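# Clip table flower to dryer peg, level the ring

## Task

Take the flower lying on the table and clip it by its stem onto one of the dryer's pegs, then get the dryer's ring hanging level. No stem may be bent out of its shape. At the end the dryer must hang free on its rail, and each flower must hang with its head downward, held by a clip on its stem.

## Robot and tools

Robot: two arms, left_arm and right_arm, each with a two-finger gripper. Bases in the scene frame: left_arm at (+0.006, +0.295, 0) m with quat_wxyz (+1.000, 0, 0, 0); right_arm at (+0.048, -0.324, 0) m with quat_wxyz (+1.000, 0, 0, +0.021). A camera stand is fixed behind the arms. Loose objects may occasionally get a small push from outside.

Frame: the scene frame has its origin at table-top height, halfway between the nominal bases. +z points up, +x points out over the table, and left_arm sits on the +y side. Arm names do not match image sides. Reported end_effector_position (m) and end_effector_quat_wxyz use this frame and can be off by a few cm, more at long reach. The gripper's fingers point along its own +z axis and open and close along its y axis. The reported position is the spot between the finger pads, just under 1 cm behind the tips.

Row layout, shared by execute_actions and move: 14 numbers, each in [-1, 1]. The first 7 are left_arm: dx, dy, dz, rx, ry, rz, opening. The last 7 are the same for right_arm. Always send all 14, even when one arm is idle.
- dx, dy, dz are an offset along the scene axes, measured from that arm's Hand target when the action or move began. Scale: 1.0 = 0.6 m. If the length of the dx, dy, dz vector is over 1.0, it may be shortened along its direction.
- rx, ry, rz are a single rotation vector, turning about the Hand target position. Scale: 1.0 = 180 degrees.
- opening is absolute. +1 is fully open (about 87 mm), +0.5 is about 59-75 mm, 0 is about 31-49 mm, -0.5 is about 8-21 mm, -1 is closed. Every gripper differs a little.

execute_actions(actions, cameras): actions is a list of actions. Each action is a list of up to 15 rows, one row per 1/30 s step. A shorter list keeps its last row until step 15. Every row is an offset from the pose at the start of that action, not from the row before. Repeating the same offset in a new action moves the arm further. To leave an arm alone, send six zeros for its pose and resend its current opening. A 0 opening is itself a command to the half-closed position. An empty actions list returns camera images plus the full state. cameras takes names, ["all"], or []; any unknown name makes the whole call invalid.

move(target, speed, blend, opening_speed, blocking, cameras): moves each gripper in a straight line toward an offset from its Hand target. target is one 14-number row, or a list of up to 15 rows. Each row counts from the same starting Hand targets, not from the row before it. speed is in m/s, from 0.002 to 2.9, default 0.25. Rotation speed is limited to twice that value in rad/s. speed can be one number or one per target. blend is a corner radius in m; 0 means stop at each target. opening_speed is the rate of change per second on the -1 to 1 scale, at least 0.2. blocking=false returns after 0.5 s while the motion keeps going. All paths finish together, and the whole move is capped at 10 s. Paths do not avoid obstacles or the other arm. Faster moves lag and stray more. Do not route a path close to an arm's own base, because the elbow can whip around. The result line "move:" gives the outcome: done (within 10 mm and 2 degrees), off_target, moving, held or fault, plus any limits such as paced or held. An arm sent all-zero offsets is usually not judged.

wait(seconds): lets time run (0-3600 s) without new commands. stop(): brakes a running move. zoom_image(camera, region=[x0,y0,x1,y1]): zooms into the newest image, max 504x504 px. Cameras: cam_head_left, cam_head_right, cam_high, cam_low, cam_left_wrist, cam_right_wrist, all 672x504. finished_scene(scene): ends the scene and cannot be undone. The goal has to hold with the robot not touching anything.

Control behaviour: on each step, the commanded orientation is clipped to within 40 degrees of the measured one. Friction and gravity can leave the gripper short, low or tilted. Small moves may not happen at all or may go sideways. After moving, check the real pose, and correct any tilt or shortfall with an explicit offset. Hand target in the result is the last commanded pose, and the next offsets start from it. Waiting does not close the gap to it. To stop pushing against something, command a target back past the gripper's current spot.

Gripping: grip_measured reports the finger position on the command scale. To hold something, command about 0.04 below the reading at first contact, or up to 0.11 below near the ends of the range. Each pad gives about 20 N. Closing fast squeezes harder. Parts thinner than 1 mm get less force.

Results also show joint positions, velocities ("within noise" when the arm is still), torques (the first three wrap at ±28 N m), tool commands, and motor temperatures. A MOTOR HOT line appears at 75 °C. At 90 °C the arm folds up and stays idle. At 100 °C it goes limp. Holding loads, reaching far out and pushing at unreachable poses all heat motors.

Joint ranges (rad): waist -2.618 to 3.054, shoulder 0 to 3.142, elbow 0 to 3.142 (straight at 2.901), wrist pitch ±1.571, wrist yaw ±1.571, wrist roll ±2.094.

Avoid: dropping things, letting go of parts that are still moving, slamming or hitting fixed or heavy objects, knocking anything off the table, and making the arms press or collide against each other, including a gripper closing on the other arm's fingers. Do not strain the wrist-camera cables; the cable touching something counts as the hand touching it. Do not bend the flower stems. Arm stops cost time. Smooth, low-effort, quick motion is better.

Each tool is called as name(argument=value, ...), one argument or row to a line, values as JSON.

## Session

execute_actions(
  actions=[],
  cameras=["all"],
)

zoom_image(
  camera="cam_high",
  region=[90, 30, 330, 270],
)

zoom_image(
  camera="cam_low",
  region=[280, 50, 480, 250],
)

Scene clock: 0.00 s.
left_arm: end_effector_position=(+0.3274, +0.2606, +0.1072) grip_measured=+1.000 end_effector_quat_wxyz=(+0.577, -0.283, +0.761, -0.085) | right_arm: end_effector_position=(+0.3585, -0.2634, +0.1473) grip_measured=+1.000 end_effector_quat_wxyz=(+0.568, -0.002, +0.823, +0.003)
Joint positions: left_arm=[-0.278 0.999 0.301 0.334 -0.46 -0.669 1] | right_arm=[0.313 0.891 0.48 0.029 0.325 0.131 1]
Joint velocities: within noise
Joint torques (N m): no reading
Motor temperatures (°C): left_arm=[25 25 41 28 26 27 22] | right_arm=[24 32 34 29 23 23 23]
Heat: left arm: 41 °C; right arm: 34 °C.
Hand target: left_arm +0.3276, +0.2604, +0.1079; +0.576, -0.283, +0.762, -0.085 | right_arm +0.3608, -0.2625, +0.1542; +0.576, +0.000, +0.818, +0.006
Tool commands: left_gripper/opening=+1.0 right_gripper/opening=+1.0

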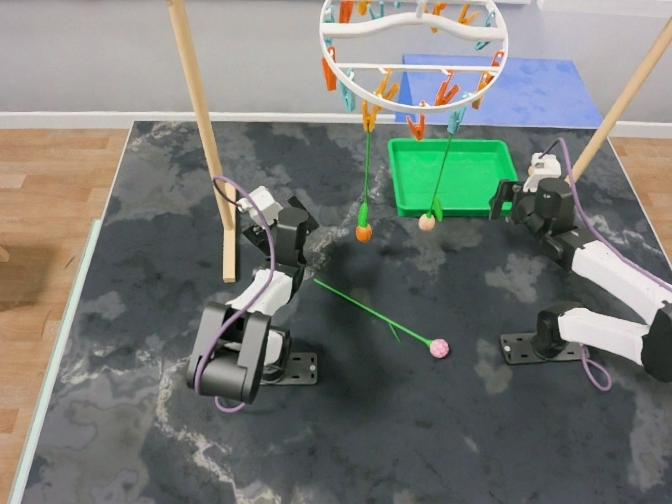

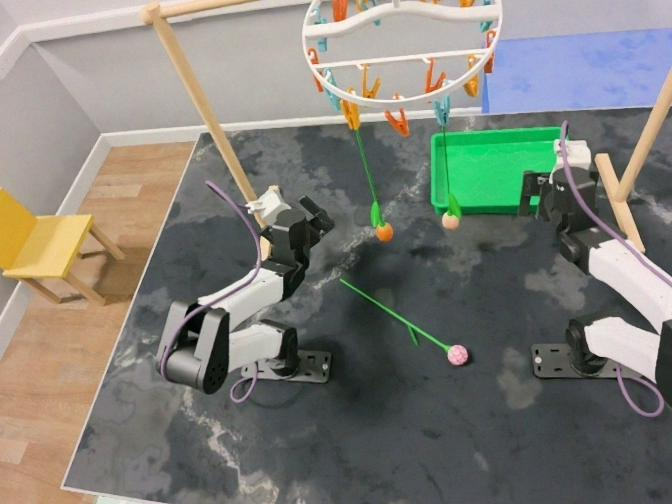

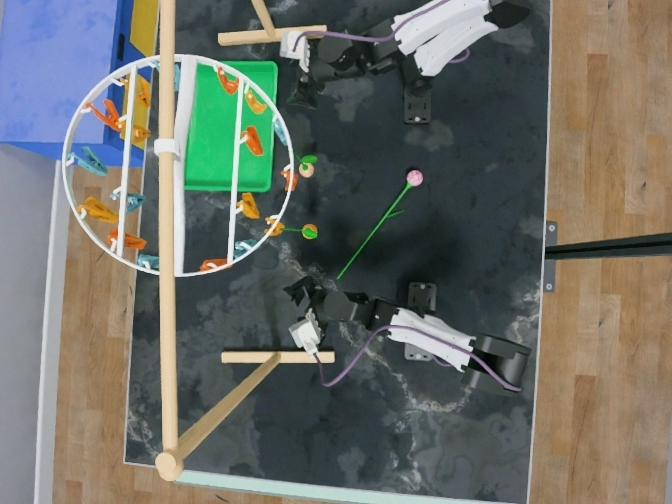

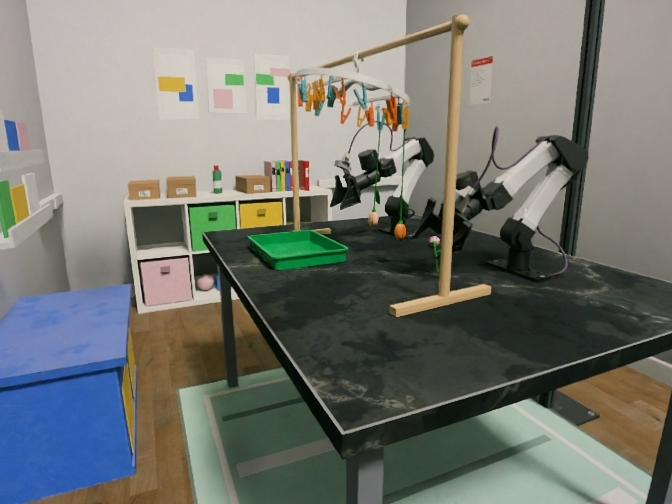

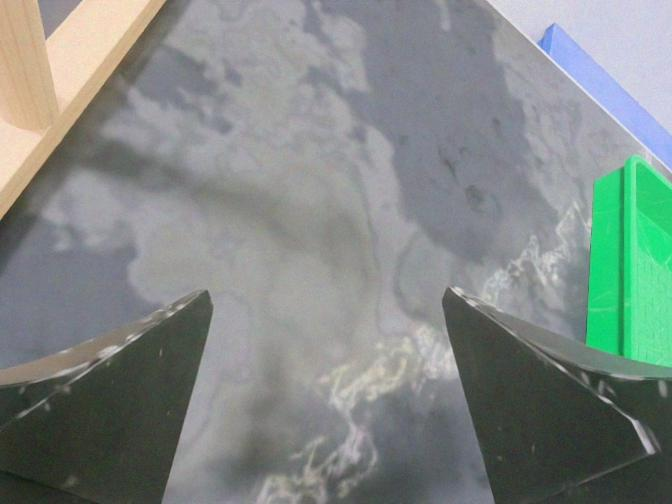

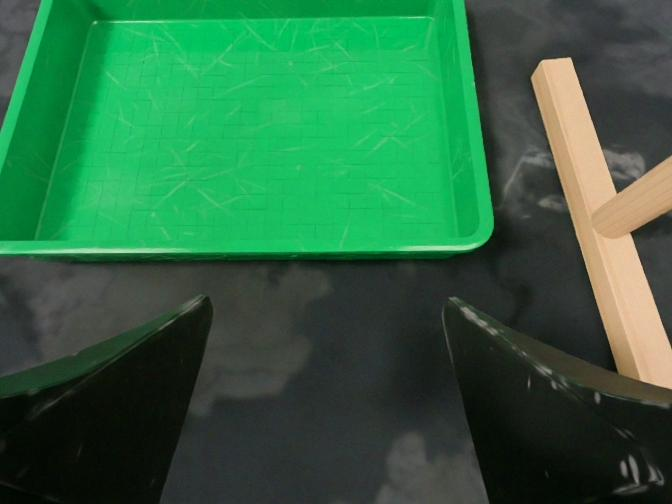

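Scaled by 2.100 from the camera's image (finer frame: 960x720).

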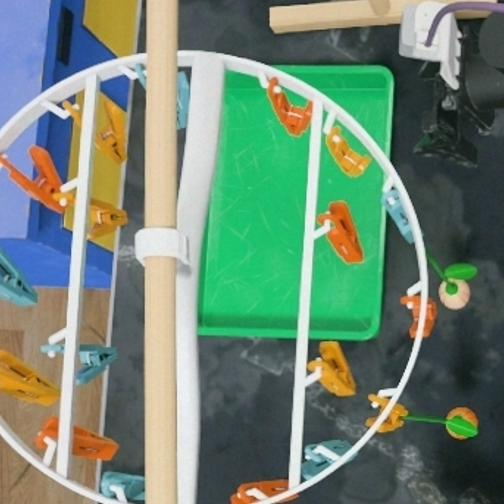

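Scaled by 2.520 from the camera's image (finer frame: 960x720).

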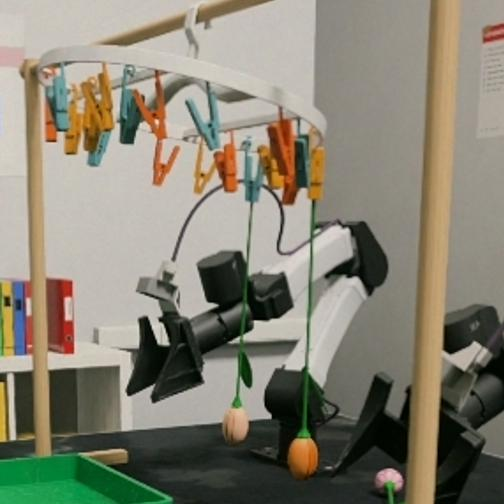

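zoom_image(
  camera="cam_low",
  region=[290, 60, 420, 130],
)

zoom_image(
  camera="cam_head_left",
  region=[300, 0, 540, 240],
)

zoom_image(
  camera="cam_high",
  region=[50, 50, 190, 190],
)

zoom_image(
  camera="cam_high",
  region=[50, 150, 190, 290],
)

zoom_image(
  camera="cam_high",
  region=[190, 50, 330, 190],
)

zoom_image(
  camera="cam_high",
  region=[190, 150, 330, 290],
)

Scaled by 3.877 from the camera's image (finer frame: 960x720).

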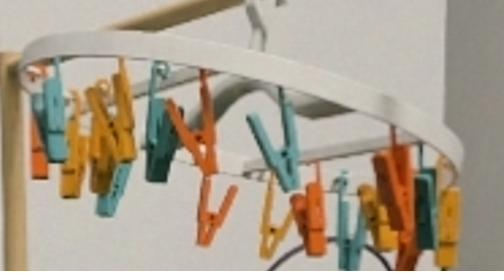

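Scaled by 2.100 from the camera's image (finer frame: 960x720).

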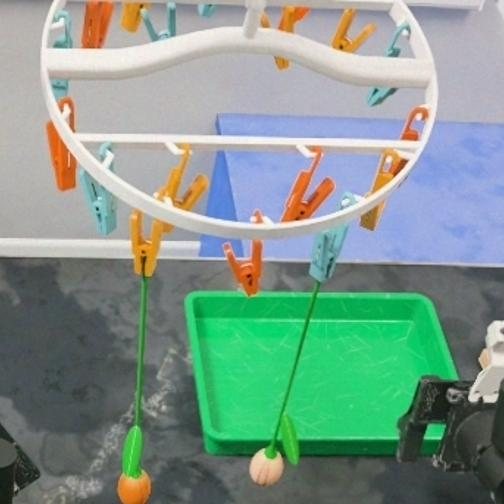

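Scaled by 3.600 from the camera's image (finer frame: 960x720).

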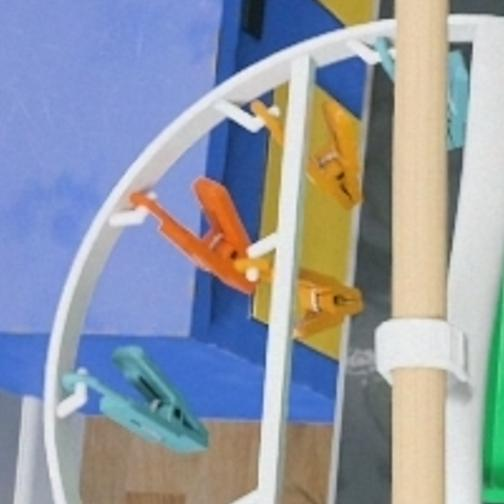

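Scaled by 3.600 from the camera's image (finer frame: 960x720).

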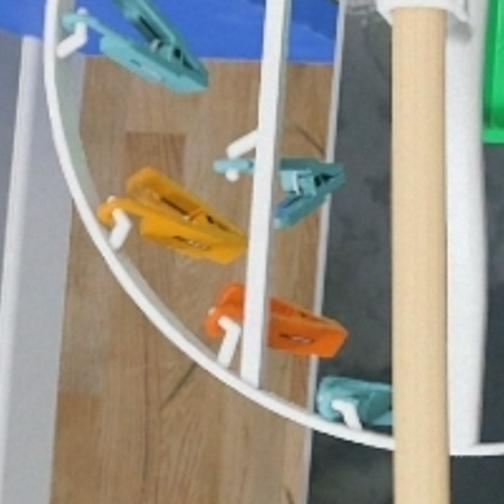

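Scaled by 3.600 from the camera's image (finer frame: 960x720).

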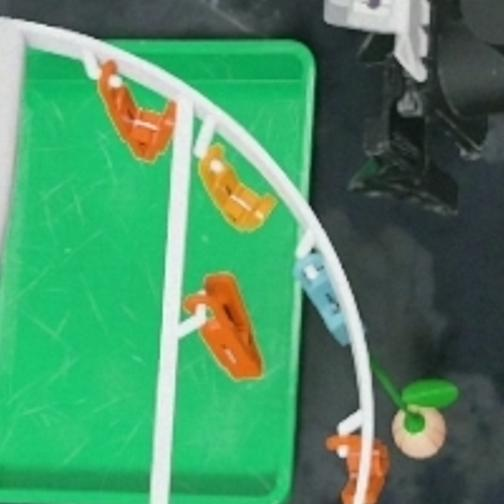

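Scaled by 3.600 from the camera's image (finer frame: 960x720).

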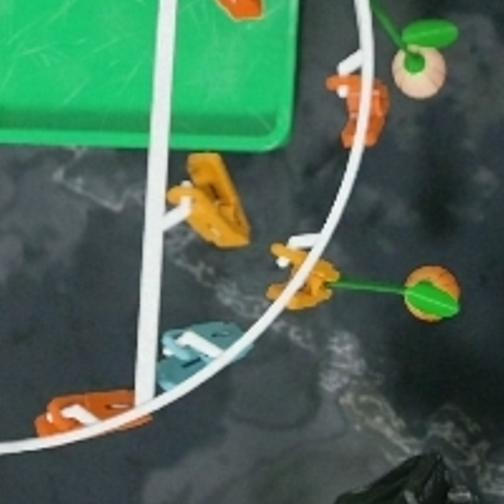

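move(
  target=[-0.2343,-0.2007,0.0868,-0.1351,0.3729,0.0763,0.3,0,0,0,0,0,0,1.0],
  speed=0.25,
  cameras=["cam_left_wrist","cam_high","cam_head_left"],
)

Scene clock: 153.73 s.
left_arm: end_effector_position=(+0.1867, +0.1459, +0.1568) grip_measured=+0.300 end_effector_quat_wxyz=(+0.010, -0.470, +0.883, +0.003) | right_arm: end_effector_position=(+0.3585, -0.2634, +0.1473) grip_measured=+1.000 end_effector_quat_wxyz=(+0.568, -0.002, +0.823, +0.003)
Joint positions: left_arm=[-0.528 1.429 1.317 -1.454 -0.02 -1.506 0.65] | right_arm=[0.313 0.891 0.48 0.029 0.325 0.131 1]
Joint torques (N m): left_arm=[-0.55 -3.17 8.43 0.14 0.08 -0.16] | right_arm=[-0.29 -1.78 8.24 2.27 -0.02 0.04]
Motor temperatures (°C): left_arm=[25 26 46 35 25 27 22] | right_arm=[24 30 39 36 22 23 22]
Heat: left arm: 46 °C; right arm: 39 °C.
Hand target: left_arm +0.1870, +0.1400, +0.1600; +0.001, -0.473, +0.881, +0.000 | right_arm +0.3608, -0.2625, +0.1542; +0.576, +0.000, +0.818, +0.006
Off the commanded pose: left_arm 0.007 m, 1 deg | right_arm 0.007 m, 1 deg.
move: done
Images, in order (width x height): cam_head_left 672x504, cam_high 672x504, cam_left_wrist 672x504.

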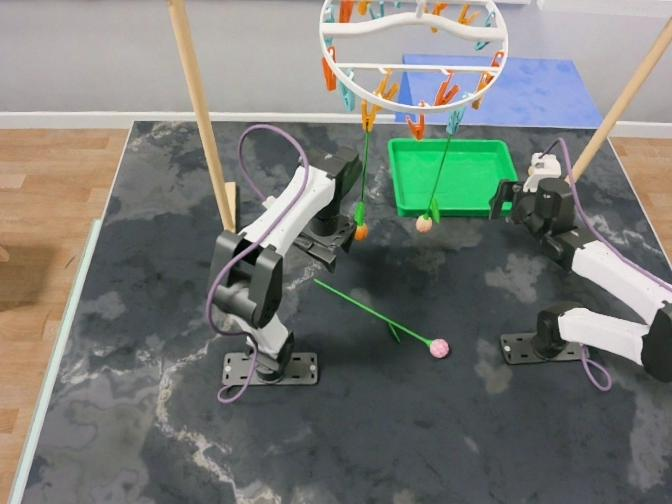

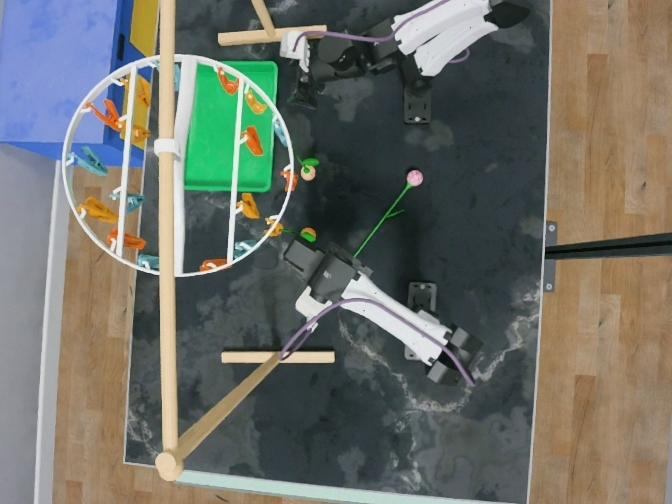

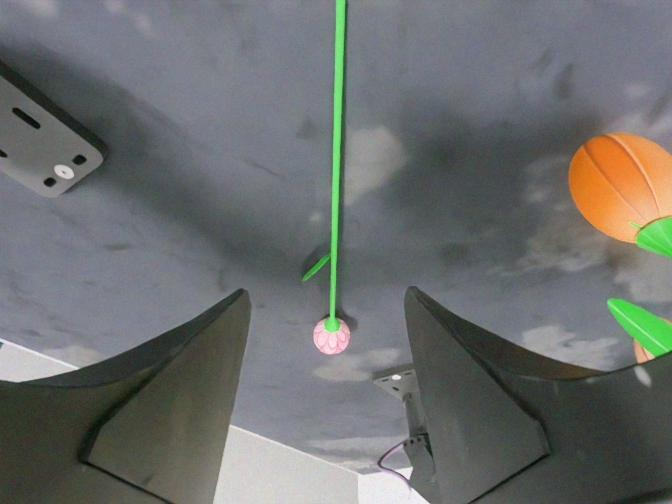

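move(
  target=[-0.0045,-0.0167,-0.1833,0,0,0,0.3,0,0,0,0,0,0,1.0],
  speed=0.15,
  cameras=["cam_left_wrist"],
)

Scene clock: 174.47 s.
left_arm: end_effector_position=(+0.1894, +0.1323, +0.0561) grip_measured=+0.300 end_effector_quat_wxyz=(+0.014, -0.470, +0.883, -0.005) | right_arm: end_effector_position=(+0.3585, -0.2634, +0.1473) grip_measured=+1.000 end_effector_quat_wxyz=(+0.568, -0.002, +0.823, +0.003)
Joint positions: left_arm=[-0.569 1.477 0.956 -1.027 -0.018 -1.548 0.65] | right_arm=[0.313 0.891 0.48 0.029 0.325 0.131 1]
Joint torques (N m): left_arm=[-0.61 -3.4 4.96 0.34 0.1 -0.16] | right_arm=[-0.31 -1.8 8.24 2.27 -0.02 0.04]
Heat: left arm: 46 °C; right arm: 39 °C.
Hand target: left_arm +0.1843, +0.1299, +0.0500; +0.001, -0.474, +0.881, +0.000 | right_arm +0.3608, -0.2625, +0.1542; +0.576, +0.000, +0.818, +0.006
Off the commanded pose: left_arm 0.008 m, 2 deg | right_arm 0.007 m, 1 deg.
move: done

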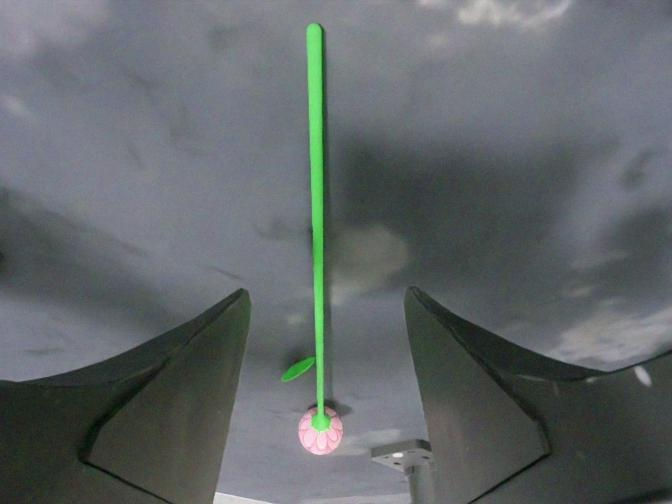

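move(
  target=[-0.007,0.0047,-0.0567,0,0,0,0.3,0,0,0,0,0,0,1.0],
  speed=0.08,
  cameras=["cam_left_wrist"],
)

Scene clock: 189.27 s.
left_arm: end_effector_position=(+0.1860, +0.1345, +0.0219) grip_measured=+0.300 end_effector_quat_wxyz=(+0.014, -0.470, +0.883, -0.005) | right_arm: end_effector_position=(+0.3585, -0.2634, +0.1473) grip_measured=+1.000 end_effector_quat_wxyz=(+0.568, -0.002, +0.823, +0.003)
Joint positions: left_arm=[-0.569 1.511 0.842 -0.879 -0.018 -1.548 0.65] | right_arm=[0.313 0.891 0.48 0.029 0.325 0.131 1]
Joint torques (N m): left_arm=[-0.59 -3.59 4.89 0.36 0.09 -0.21] | right_arm=[-0.29 -1.78 8.23 2.27 -0.02 0.04]
Heat: left arm: 46 °C; right arm: 39 °C.
Hand target: left_arm +0.1801, +0.1327, +0.0160; +0.001, -0.474, +0.881, +0.000 | right_arm +0.3608, -0.2625, +0.1542; +0.576, +0.000, +0.818, +0.006
Off the commanded pose: left_arm 0.009 m, 2 deg | right_arm 0.007 m, 1 deg.
move: done

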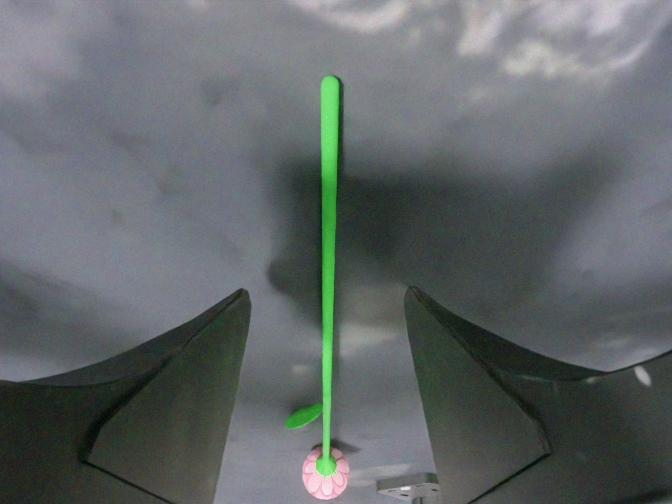

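move(
  target=[0.0,0.0,-0.0183,0,0,0,0.3,0,0,0,0,0,0,1.0],
  speed=0.05,
  cameras=["cam_left_wrist"],
)

Scene clock: 197.93 s.
left_arm: end_effector_position=(+0.1860, +0.1345, +0.0107) grip_measured=+0.300 end_effector_quat_wxyz=(+0.013, -0.470, +0.883, -0.005) | right_arm: end_effector_position=(+0.3585, -0.2634, +0.1473) grip_measured=+1.000 end_effector_quat_wxyz=(+0.568, -0.002, +0.823, +0.003)
Joint positions: left_arm=[-0.569 1.533 0.813 -0.829 -0.018 -1.548 0.65] | right_arm=[0.313 0.891 0.48 0.029 0.325 0.131 1]
Joint torques (N m): left_arm=[-0.66 -3.52 4.48 0.39 0.11 -0.16] | right_arm=[-0.29 -1.78 8.23 2.27 -0.02 0.04]
Heat: left arm: 45 °C; right arm: 39 °C.
Hand target: left_arm +0.1801, +0.1328, +0.0050; +0.001, -0.474, +0.881, +0.000 | right_arm +0.3608, -0.2625, +0.1542; +0.576, +0.000, +0.818, +0.006
Off the commanded pose: left_arm 0.008 m, 2 deg | right_arm 0.007 m, 1 deg.
move: done

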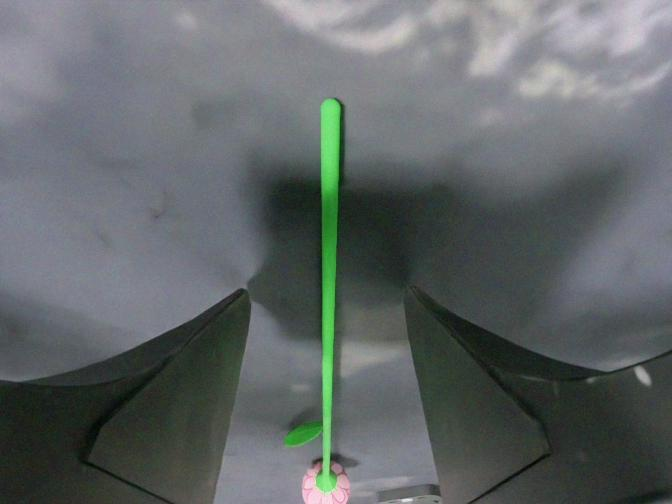

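move(
  target=[
    [0.0,0.0,-0.0067,0,0,0,0.3,0,0,0,0,0,0,1.0],
    [0.0,0.0,-0.0067,0,0,0,-0.92,0,0,0,0,0,0,1.0],
  ],
  speed=0.03,
  opening_speed=0.6,
  cameras=["cam_left_wrist"],
)

Scene clock: 209.07 s.
left_arm: end_effector_position=(+0.1867, +0.1337, +0.0075) grip_measured=-0.790 end_effector_quat_wxyz=(+0.014, -0.470, +0.882, -0.007) | right_arm: end_effector_position=(+0.3585, -0.2634, +0.1473) grip_measured=+1.000 end_effector_quat_wxyz=(+0.568, -0.002, +0.823, +0.003)
Joint positions: left_arm=[-0.569 1.54 0.805 -0.81 -0.017 -1.548 0.105] | right_arm=[0.313 0.891 0.48 0.029 0.325 0.131 1]
Joint torques (N m): left_arm=[-0.53 -3.44 4.34 0.4 0.07 -0.15] | right_arm=[-0.29 -1.78 8.24 2.27 -0.02 0.04]
Heat: left arm: 45 °C; right arm: 39 °C.
Hand target: left_arm +0.1801, +0.1328, +0.0009; +0.001, -0.474, +0.881, +0.000 | right_arm +0.3608, -0.2625, +0.1542; +0.576, +0.000, +0.818, +0.006
Off the commanded pose: left_arm 0.009 m, 2 deg | right_arm 0.007 m, 1 deg.
move: done

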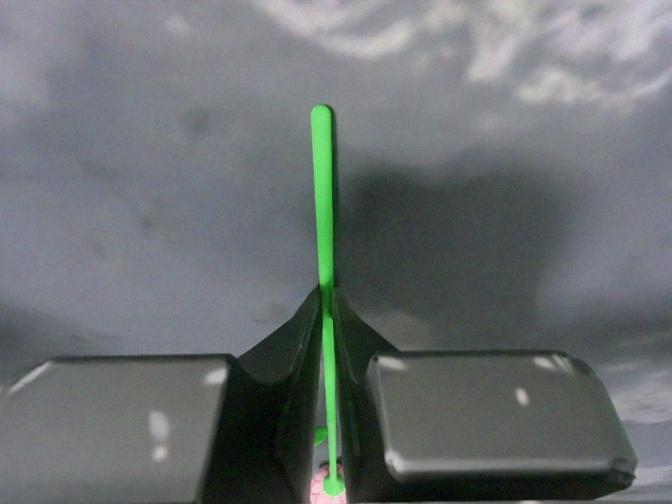

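move(
  target=[
    [0.0,0.0,0.5917,0,0,0,-0.92,0,0,0,0,0,0,1.0],
    [0.0998,0.1453,0.6067,0.0081,-0.5693,-0.4714,-0.92,0,0,0,0,0,0,1.0],
  ],
  speed=0.25,
  blend=[0.03,0],
  cameras=["cam_left_wrist","cam_high","cam_head_left"],
)

Scene clock: 235.10 s.
left_arm: end_effector_position=(+0.2428, +0.2207, +0.3676) grip_measured=-0.790 end_effector_quat_wxyz=(+0.628, +0.329, +0.630, -0.317) | right_arm: end_effector_position=(+0.3585, -0.2634, +0.1473) grip_measured=+1.000 end_effector_quat_wxyz=(+0.568, -0.002, +0.823, +0.003)
Joint positions: left_arm=[0.465 0.854 1.036 -0.249 1.414 0.079 0.105] | right_arm=[0.313 0.891 0.48 0.029 0.325 0.131 1]
Joint torques (N m): left_arm=[0.28 -1.02 5.48 1.44 0.2 -0.16] | right_arm=[-0.31 -1.78 8.24 2.27 -0.02 0.04]
Heat: left arm: 44 °C; right arm: 39 °C.
Hand target: left_arm +0.2399, +0.2199, +0.3651; +0.627, +0.327, +0.627, -0.326 | right_arm +0.3608, -0.2625, +0.1542; +0.576, +0.000, +0.818, +0.006
Off the commanded pose: left_arm 0.004 m, 1 deg | right_arm 0.007 m, 1 deg.
move: done
Images, in order (width x height): cam_head_left 672x504, cam_high 672x504, cam_left_wrist 672x504.

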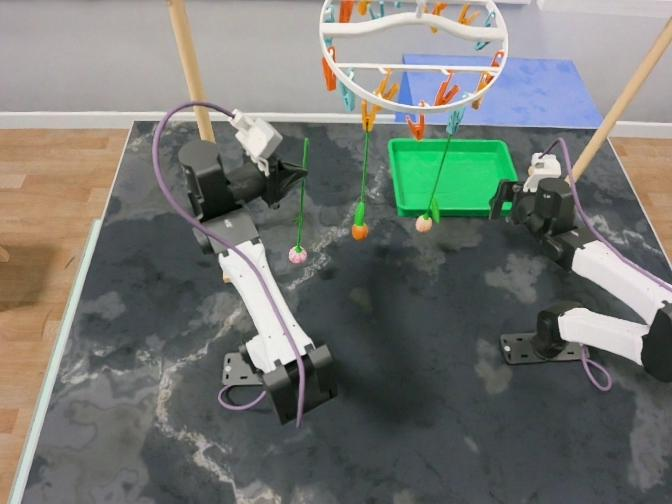

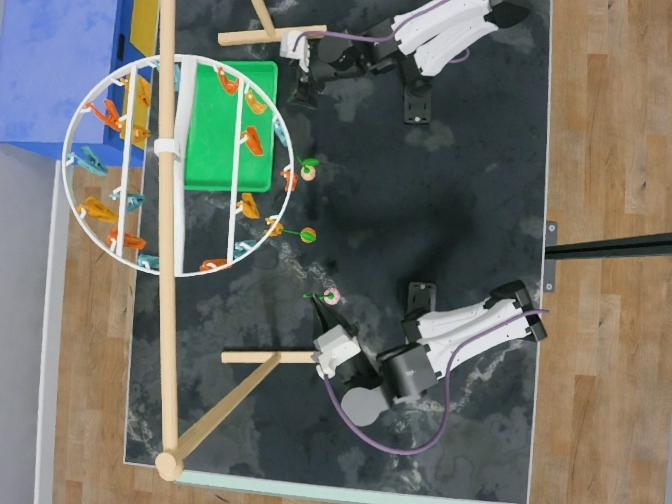

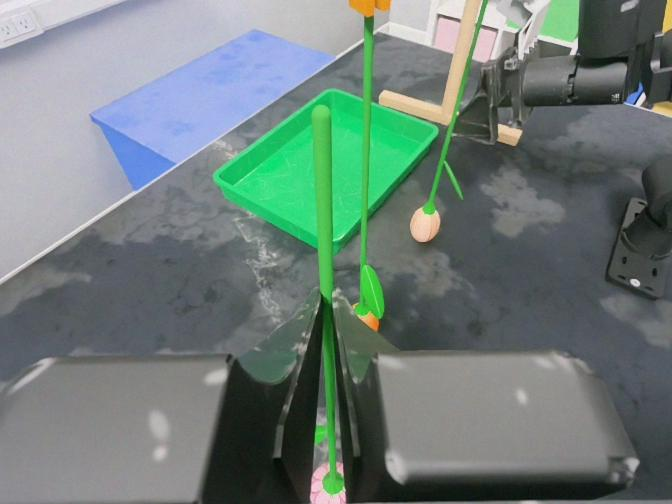

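move(
  target=[
    [0,0,0,0,0,0,-0.92,-0.2097,0.2708,0.3763,0.031,-0.164,0.067,0.1],
    [0,0,0,0,0,0,-0.92,-0.2597,0.4425,0.4597,0.051,-0.2728,0.111,0.1],
  ],
  speed=0.25,
  blend=[0.04,0],
  cameras=["cam_right_wrist","cam_high"],
)

Scene clock: 259.10 s.
left_arm: end_effector_position=(+0.2428, +0.2207, +0.3676) grip_measured=-0.790 end_effector_quat_wxyz=(+0.628, +0.329, +0.630, -0.318) | right_arm: end_effector_position=(+0.2038, +0.0071, +0.4157) grip_measured=+0.100 end_effector_quat_wxyz=(+0.843, -0.123, +0.501, +0.150)
Joint positions: left_arm=[0.465 0.854 1.036 -0.249 1.414 0.078 0.105] | right_arm=[1.548 1.4 0.907 1.432 0.953 -0.905 0.55]
Joint torques (N m): left_arm=[0.12 -0.96 5.61 1.35 0.26 -0.06] | right_arm=[-0.81 -3.59 8.43 1.43 -0.67 0]
Heat: left arm: 43 °C; right arm: 40 °C.
Hand target: left_arm +0.2398, +0.2198, +0.3649; +0.624, +0.329, +0.630, -0.325 (not the last commanded pose) | right_arm +0.2051, +0.0029, +0.4300; +0.850, -0.095, +0.491, +0.165
Off the commanded pose: left_arm 0.004 m, 1 deg | right_arm 0.015 m, 4 deg.
move: off_target (right_arm)
Images, in order (width x height): cam_high 672x504, cam_right_wrist 672x504.

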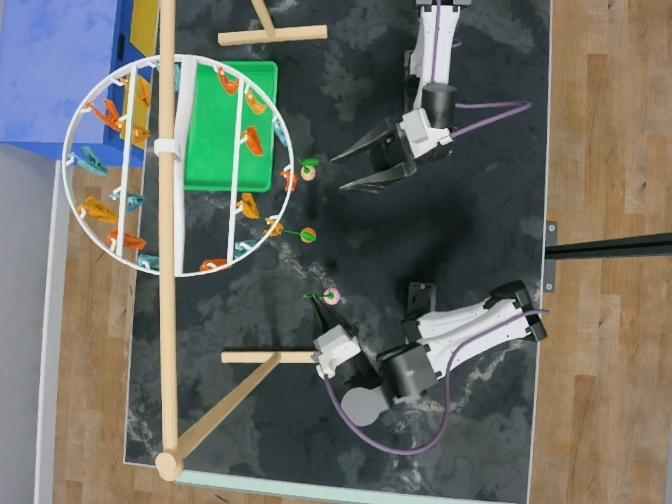

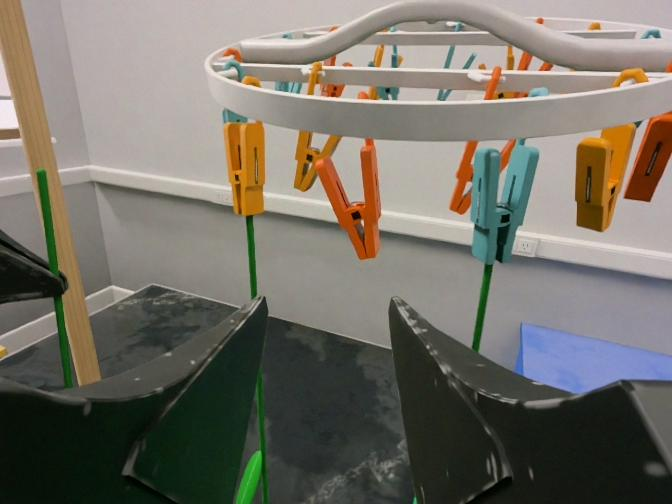

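move(
  target=[0,0,0,0,0,0,-0.92,0.0695,0.0152,0.0675,0,0,0,0.1],
  speed=0.1,
  cameras=["cam_right_wrist"],
)

Scene clock: 278.57 s.
left_arm: end_effector_position=(+0.2428, +0.2207, +0.3676) grip_measured=-0.790 end_effector_quat_wxyz=(+0.628, +0.329, +0.630, -0.318) | right_arm: end_effector_position=(+0.2466, +0.0145, +0.4555) grip_measured=+0.100 end_effector_quat_wxyz=(+0.847, -0.107, +0.499, +0.152)
Joint positions: left_arm=[0.465 0.854 1.036 -0.249 1.414 0.078 0.105] | right_arm=[1.395 1.401 1.079 1.154 0.864 -0.728 0.55]
Joint torques (N m): left_arm=[0.42 -0.9 5.7 1.4 0.22 -0.07] | right_arm=[-0.75 -4.92 9.31 0.85 -0.66 0.2]
Heat: left arm: 43 °C; right arm: 40 °C.
Hand target: left_arm +0.2398, +0.2198, +0.3649; +0.624, +0.329, +0.630, -0.325 | right_arm +0.2467, +0.0122, +0.4704; +0.850, -0.095, +0.491, +0.165
Off the commanded pose: left_arm 0.004 m, 1 deg | right_arm 0.015 m, 2 deg.
move: off_target (right_arm)

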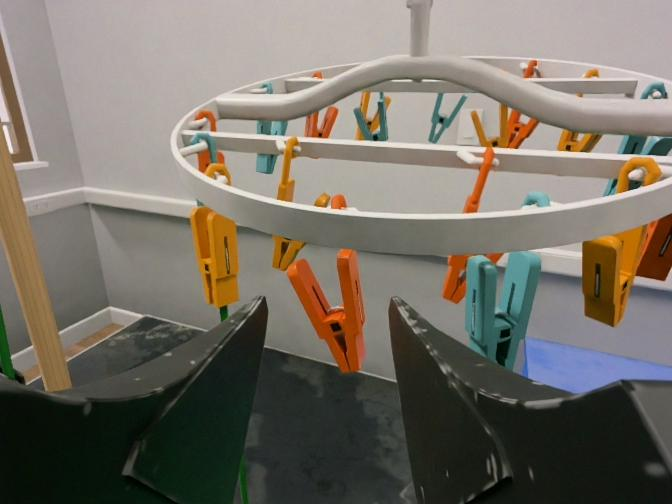

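move(
  target=[0,0,0,0,0,0,-0.92,0.0717,0.037,0.005,0,0,0,0.1],
  speed=0.08,
  cameras=["cam_right_wrist"],
)

Scene clock: 294.53 s.
left_arm: end_effector_position=(+0.2428, +0.2207, +0.3676) grip_measured=-0.790 end_effector_quat_wxyz=(+0.628, +0.329, +0.630, -0.318) | right_arm: end_effector_position=(+0.2886, +0.0325, +0.4617) grip_measured=+0.100 end_effector_quat_wxyz=(+0.847, -0.101, +0.499, +0.155)
Joint positions: left_arm=[0.465 0.854 1.036 -0.249 1.414 0.078 0.105] | right_arm=[1.266 1.483 1.192 1.034 0.777 -0.592 0.55]
Joint torques (N m): left_arm=[0.38 -1.02 5.63 1.41 0.19 -0.12] | right_arm=[-0.85 -4.62 9.58 1.07 -0.62 0.2]
Heat: left arm: 43 °C; right arm: 42 °C.
Hand target: left_arm +0.2398, +0.2198, +0.3649; +0.624, +0.329, +0.630, -0.325 | right_arm +0.2896, +0.0344, +0.4735; +0.850, -0.095, +0.491, +0.165
Off the commanded pose: left_arm 0.004 m, 1 deg | right_arm 0.012 m, 2 deg.
move: off_target (right_arm)

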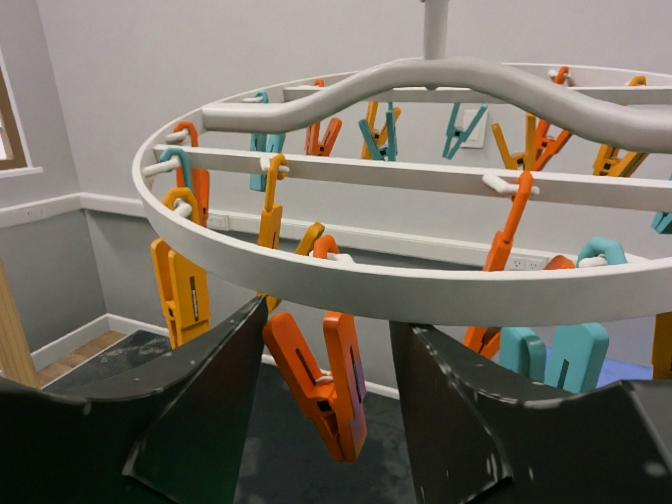

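move(
  target=[0,0,0,0,0,0,-0.92,0,0,0,0,0,0,-0.5],
  speed=0.05,
  opening_speed=0.4,
  cameras=["cam_right_wrist"],
)

zoom_image(
  camera="cam_right_wrist",
  region=[250, 290, 430, 500],
)

Scene clock: 308.97 s.
left_arm: end_effector_position=(+0.2428, +0.2207, +0.3676) grip_measured=-0.790 end_effector_quat_wxyz=(+0.628, +0.329, +0.630, -0.318) | right_arm: end_effector_position=(+0.2881, +0.0337, +0.4621) grip_measured=-0.181 end_effector_quat_wxyz=(+0.847, -0.104, +0.497, +0.157)
Joint positions: left_arm=[0.465 0.854 1.036 -0.249 1.414 0.078 0.105] | right_arm=[1.266 1.483 1.192 1.031 0.771 -0.589 0.409]
Joint torques (N m): left_arm=[0.31 -0.81 5.68 1.4 0.26 -0.12] | right_arm=[-0.87 -4.59 9.65 1.12 -0.55 0.14]
Heat: left arm: 43 °C; right arm: 42 °C.
Hand target: left_arm +0.2398, +0.2198, +0.3649; +0.624, +0.329, +0.630, -0.325 | right_arm +0.2897, +0.0343, +0.4736; +0.850, -0.095, +0.491, +0.165
Off the commanded pose: left_arm 0.004 m, 1 deg | right_arm 0.012 m, 2 deg.
move: done

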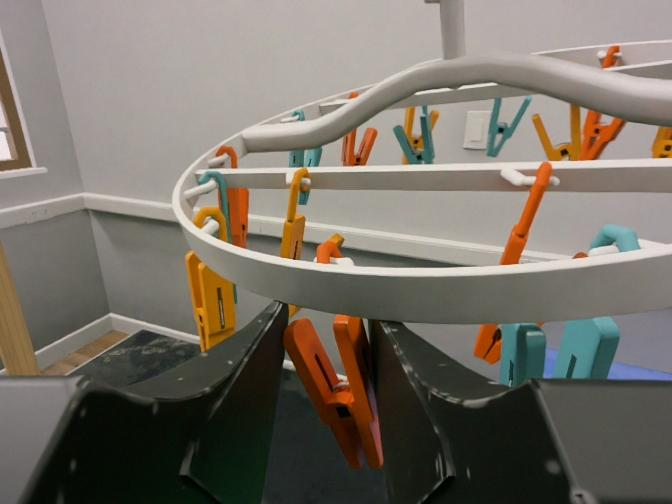

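Scaled by 2.400 from the camera's image (finer frame: 960x720).

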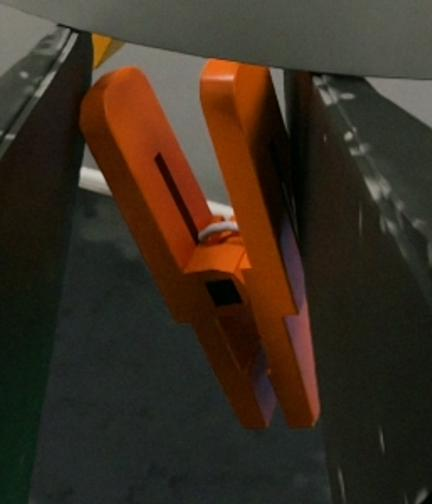

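move(
  target=[0,0,0,0,0,0,-0.92,0,0,0,0,0,0,-0.9],
  speed=0.05,
  cameras=["cam_right_wrist"],
)

zoom_image(
  camera="cam_right_wrist",
  region=[250, 290, 430, 500],
)

Scene clock: 329.27 s.
left_arm: end_effector_position=(+0.2428, +0.2207, +0.3676) grip_measured=-0.790 end_effector_quat_wxyz=(+0.628, +0.329, +0.630, -0.318) | right_arm: end_effector_position=(+0.2881, +0.0337, +0.4621) grip_measured=-0.181 end_effector_quat_wxyz=(+0.847, -0.104, +0.497, +0.157)
Joint positions: left_arm=[0.465 0.854 1.036 -0.249 1.414 0.078 0.105] | right_arm=[1.266 1.483 1.192 1.031 0.771 -0.589 0.409]
Joint torques (N m): left_arm=[0.27 -0.99 5.74 1.37 0.21 -0.08] | right_arm=[-0.87 -4.57 9.65 1.12 -0.55 0.14]
Heat: left arm: 42 °C; right arm: 43 °C.
Hand target: left_arm +0.2398, +0.2198, +0.3649; +0.624, +0.329, +0.630, -0.325 | right_arm +0.2897, +0.0343, +0.4736; +0.850, -0.095, +0.491, +0.165
Off the commanded pose: left_arm 0.004 m, 1 deg | right_arm 0.012 m, 2 deg.
move: done

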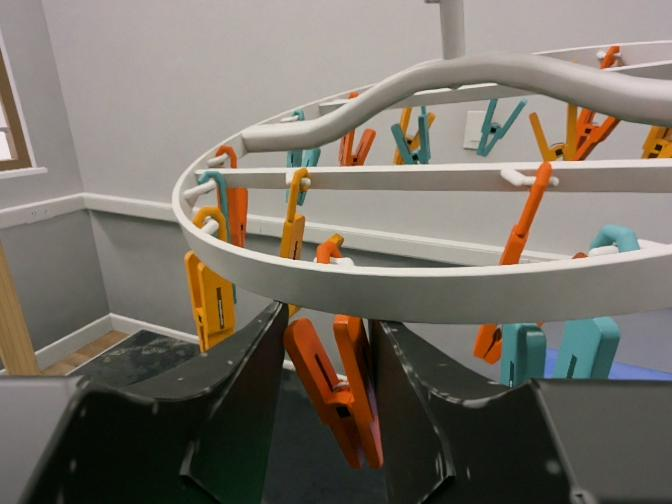

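Scaled by 2.400 from the camera's image (finer frame: 960x720).

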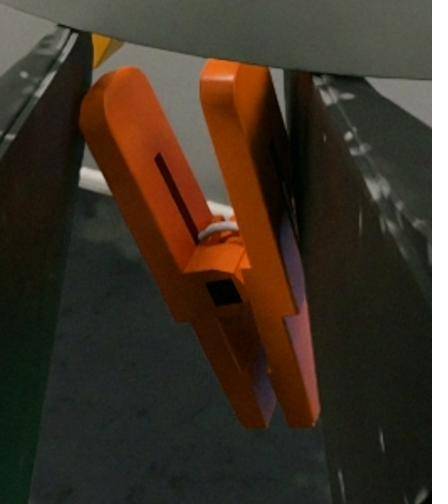

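move(
  target=[
    [0,0,0,0,0,0,-0.92,0,0,0,0,0,0,0.08],
    [0,0,0,0,0,0,-0.92,0,0,-0.0150,0,0,0,0.08],
  ],
  speed=0.05,
  opening_speed=0.6,
  cameras=["cam_right_wrist"],
)

Scene clock: 357.60 s.
left_arm: end_effector_position=(+0.2428, +0.2207, +0.3676) grip_measured=-0.790 end_effector_quat_wxyz=(+0.628, +0.329, +0.630, -0.318) | right_arm: end_effector_position=(+0.2882, +0.0344, +0.4614) grip_measured=+0.080 end_effector_quat_wxyz=(+0.847, -0.105, +0.498, +0.157)
Joint positions: left_arm=[0.465 0.854 1.036 -0.249 1.414 0.078 0.105] | right_arm=[1.266 1.484 1.192 1.03 0.77 -0.589 0.54]
Joint torques (N m): left_arm=[0.34 -1.01 5.72 1.38 0.21 -0.11] | right_arm=[-0.9 -4.48 6.79 1.49 -0.54 0.15]
Heat: left arm: 42 °C; right arm: 43 °C.
Hand target: left_arm +0.2398, +0.2198, +0.3649; +0.624, +0.329, +0.630, -0.325 | right_arm +0.2897, +0.0344, +0.4645; +0.850, -0.095, +0.491, +0.165
Off the commanded pose: left_arm 0.004 m, 1 deg | right_arm 0.003 m, 2 deg.
move: done

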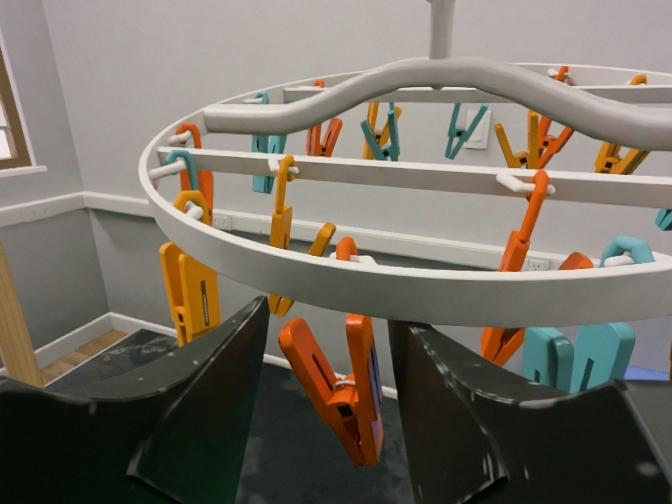

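move(
  target=[0,0,0,0,0,0,-0.92,0,0,-0.0150,0,0,0,0.08],
  speed=0.05,
  cameras=["cam_right_wrist"],
)

Scene clock: 363.20 s.
left_arm: end_effector_position=(+0.2428, +0.2207, +0.3676) grip_measured=-0.790 end_effector_quat_wxyz=(+0.628, +0.329, +0.630, -0.318) | right_arm: end_effector_position=(+0.2884, +0.0332, +0.4583) grip_measured=+0.080 end_effector_quat_wxyz=(+0.849, -0.098, +0.495, +0.160)
Joint positions: left_arm=[0.465 0.854 1.036 -0.249 1.414 0.078 0.105] | right_arm=[1.265 1.488 1.173 1.068 0.77 -0.589 0.54]
Joint torques (N m): left_arm=[0.25 -0.87 5.67 1.36 0.23 -0.1] | right_arm=[-0.84 -4.6 5.35 1.47 -0.55 0.15]
Heat: left arm: 42 °C; right arm: 43 °C.
Hand target: left_arm +0.2398, +0.2198, +0.3649; +0.624, +0.329, +0.630, -0.325 | right_arm +0.2898, +0.0343, +0.4555; +0.850, -0.095, +0.491, +0.165
Off the commanded pose: left_arm 0.004 m, 1 deg | right_arm 0.003 m, 1 deg.
move: done

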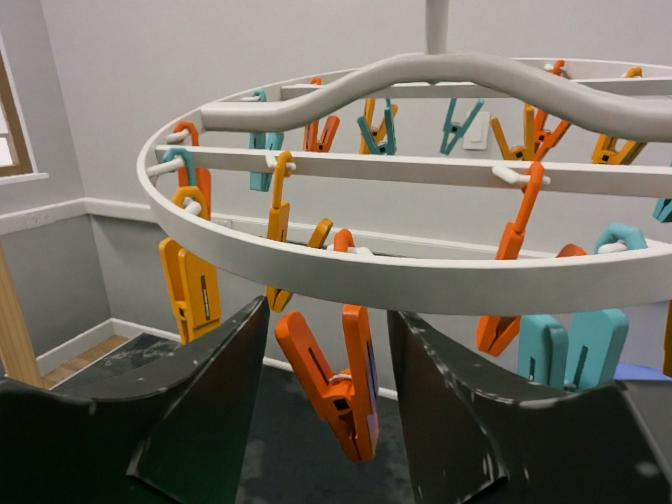

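move(
  target=[0,0,0,0,0,0,-0.92,0,0,0,0,0,0,-0.5],
  speed=0.05,
  opening_speed=0.5,
  cameras=["cam_right_wrist"],
)

zoom_image(
  camera="cam_right_wrist",
  region=[250, 290, 430, 500],
)

Scene clock: 367.90 s.
left_arm: end_effector_position=(+0.2428, +0.2207, +0.3676) grip_measured=-0.790 end_effector_quat_wxyz=(+0.628, +0.329, +0.630, -0.318) | right_arm: end_effector_position=(+0.2883, +0.0329, +0.4588) grip_measured=-0.183 end_effector_quat_wxyz=(+0.849, -0.097, +0.494, +0.160)
Joint positions: left_arm=[0.465 0.854 1.036 -0.249 1.414 0.078 0.105] | right_arm=[1.265 1.488 1.173 1.071 0.77 -0.589 0.409]
Joint torques (N m): left_arm=[0.13 -0.96 5.53 1.46 0.22 -0.12] | right_arm=[-0.84 -4.57 5.35 1.43 -0.55 0.15]
Heat: left arm: 42 °C; right arm: 43 °C.
Hand target: left_arm +0.2398, +0.2198, +0.3649; +0.624, +0.329, +0.630, -0.325 | right_arm +0.2898, +0.0343, +0.4555; +0.850, -0.095, +0.491, +0.165
Off the commanded pose: left_arm 0.004 m, 1 deg | right_arm 0.004 m, 1 deg.
move: done

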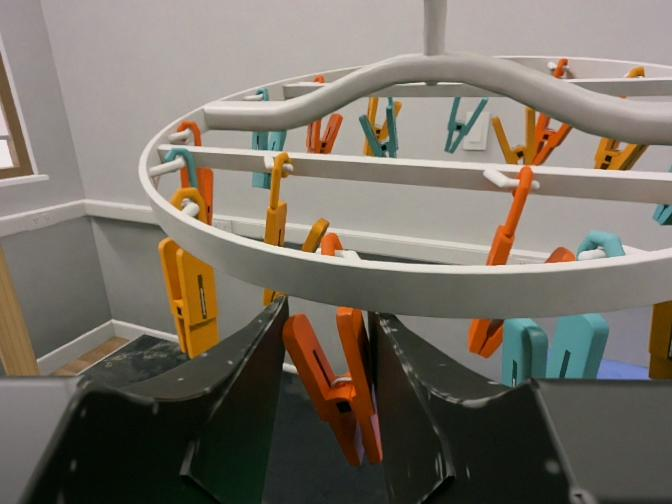

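Scaled by 2.400 from the camera's image (finer frame: 960x720).

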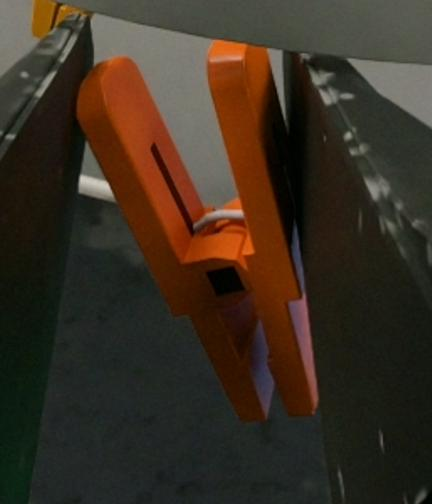

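execute_actions(
  actions=[],
  cameras=["cam_high","cam_low","cam_head_right"],
)

zoom_image(
  camera="cam_high",
  region=[250, 130, 330, 220],
)

zoom_image(
  camera="cam_low",
  region=[340, 70, 440, 160],
)

Scene clock: 391.00 s.
left_arm: end_effector_position=(+0.2428, +0.2207, +0.3676) grip_measured=-0.790 end_effector_quat_wxyz=(+0.628, +0.329, +0.630, -0.318) | right_arm: end_effector_position=(+0.2883, +0.0329, +0.4588) grip_measured=-0.183 end_effector_quat_wxyz=(+0.849, -0.097, +0.494, +0.160)
Joint positions: left_arm=[0.465 0.854 1.036 -0.249 1.414 0.078 0.105] | right_arm=[1.265 1.488 1.173 1.071 0.77 -0.589 0.409]
Joint velocities: within noise
Joint torques (N m): left_arm=[0.42 -0.87 5.46 1.43 0.25 -0.1] | right_arm=[-0.84 -4.59 5.34 1.43 -0.55 0.15]
Motor temperatures (°C): left_arm=[25 25 42 33 25 27 24] | right_arm=[24 31 41 35 23 23 23]
Heat: left arm: 42 °C; right arm: 41 °C.
Hand target: left_arm +0.2398, +0.2198, +0.3649; +0.624, +0.329, +0.630, -0.325 | right_arm +0.2898, +0.0343, +0.4555; +0.850, -0.095, +0.491, +0.165
Tool commands: left_gripper/opening=-0.92 right_gripper/opening=-0.5
Off the commanded pose: left_arm 0.004 m, 1 deg | right_arm 0.004 m, 1 deg.
Images, in order (width x height): cam_head_right 672x504, cam_high 672x504, cam_low 672x504.

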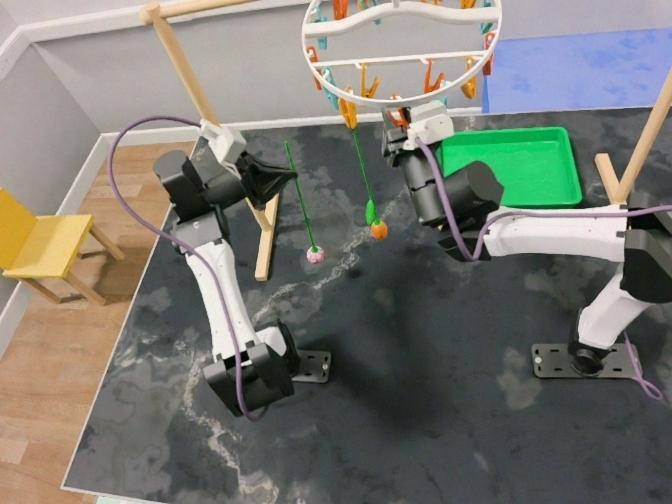

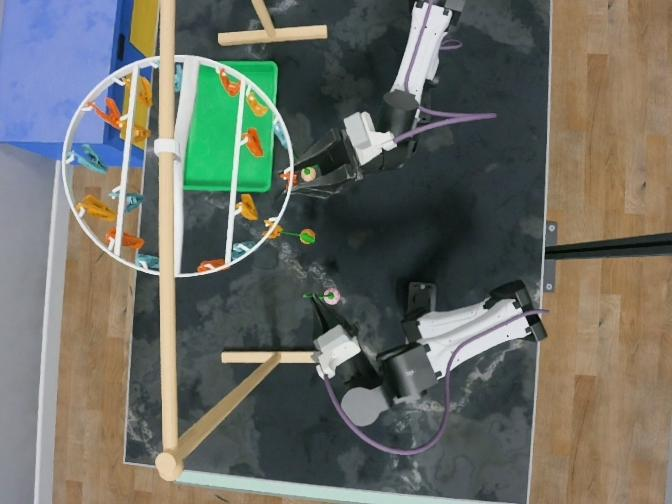

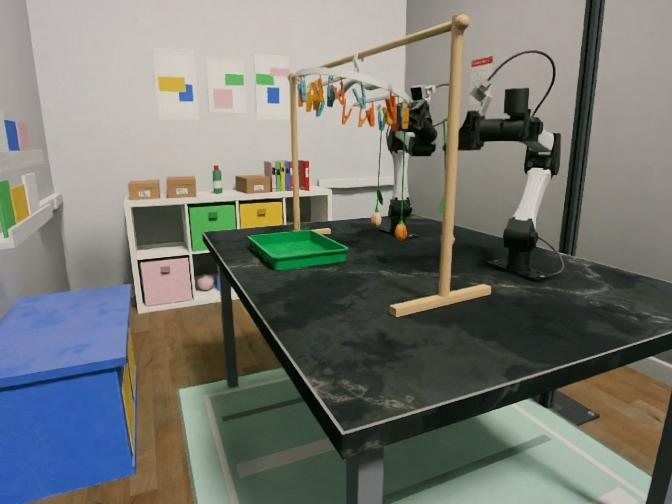

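Scaled by 5.600 from the camera's image (finer frame: 960x720).

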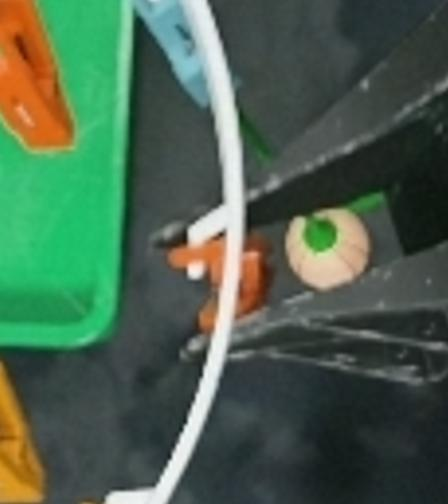

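Scaled by 5.040 from the camera's image (finer frame: 960x720).

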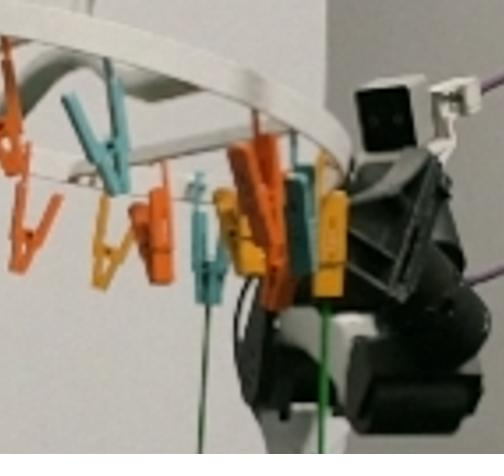

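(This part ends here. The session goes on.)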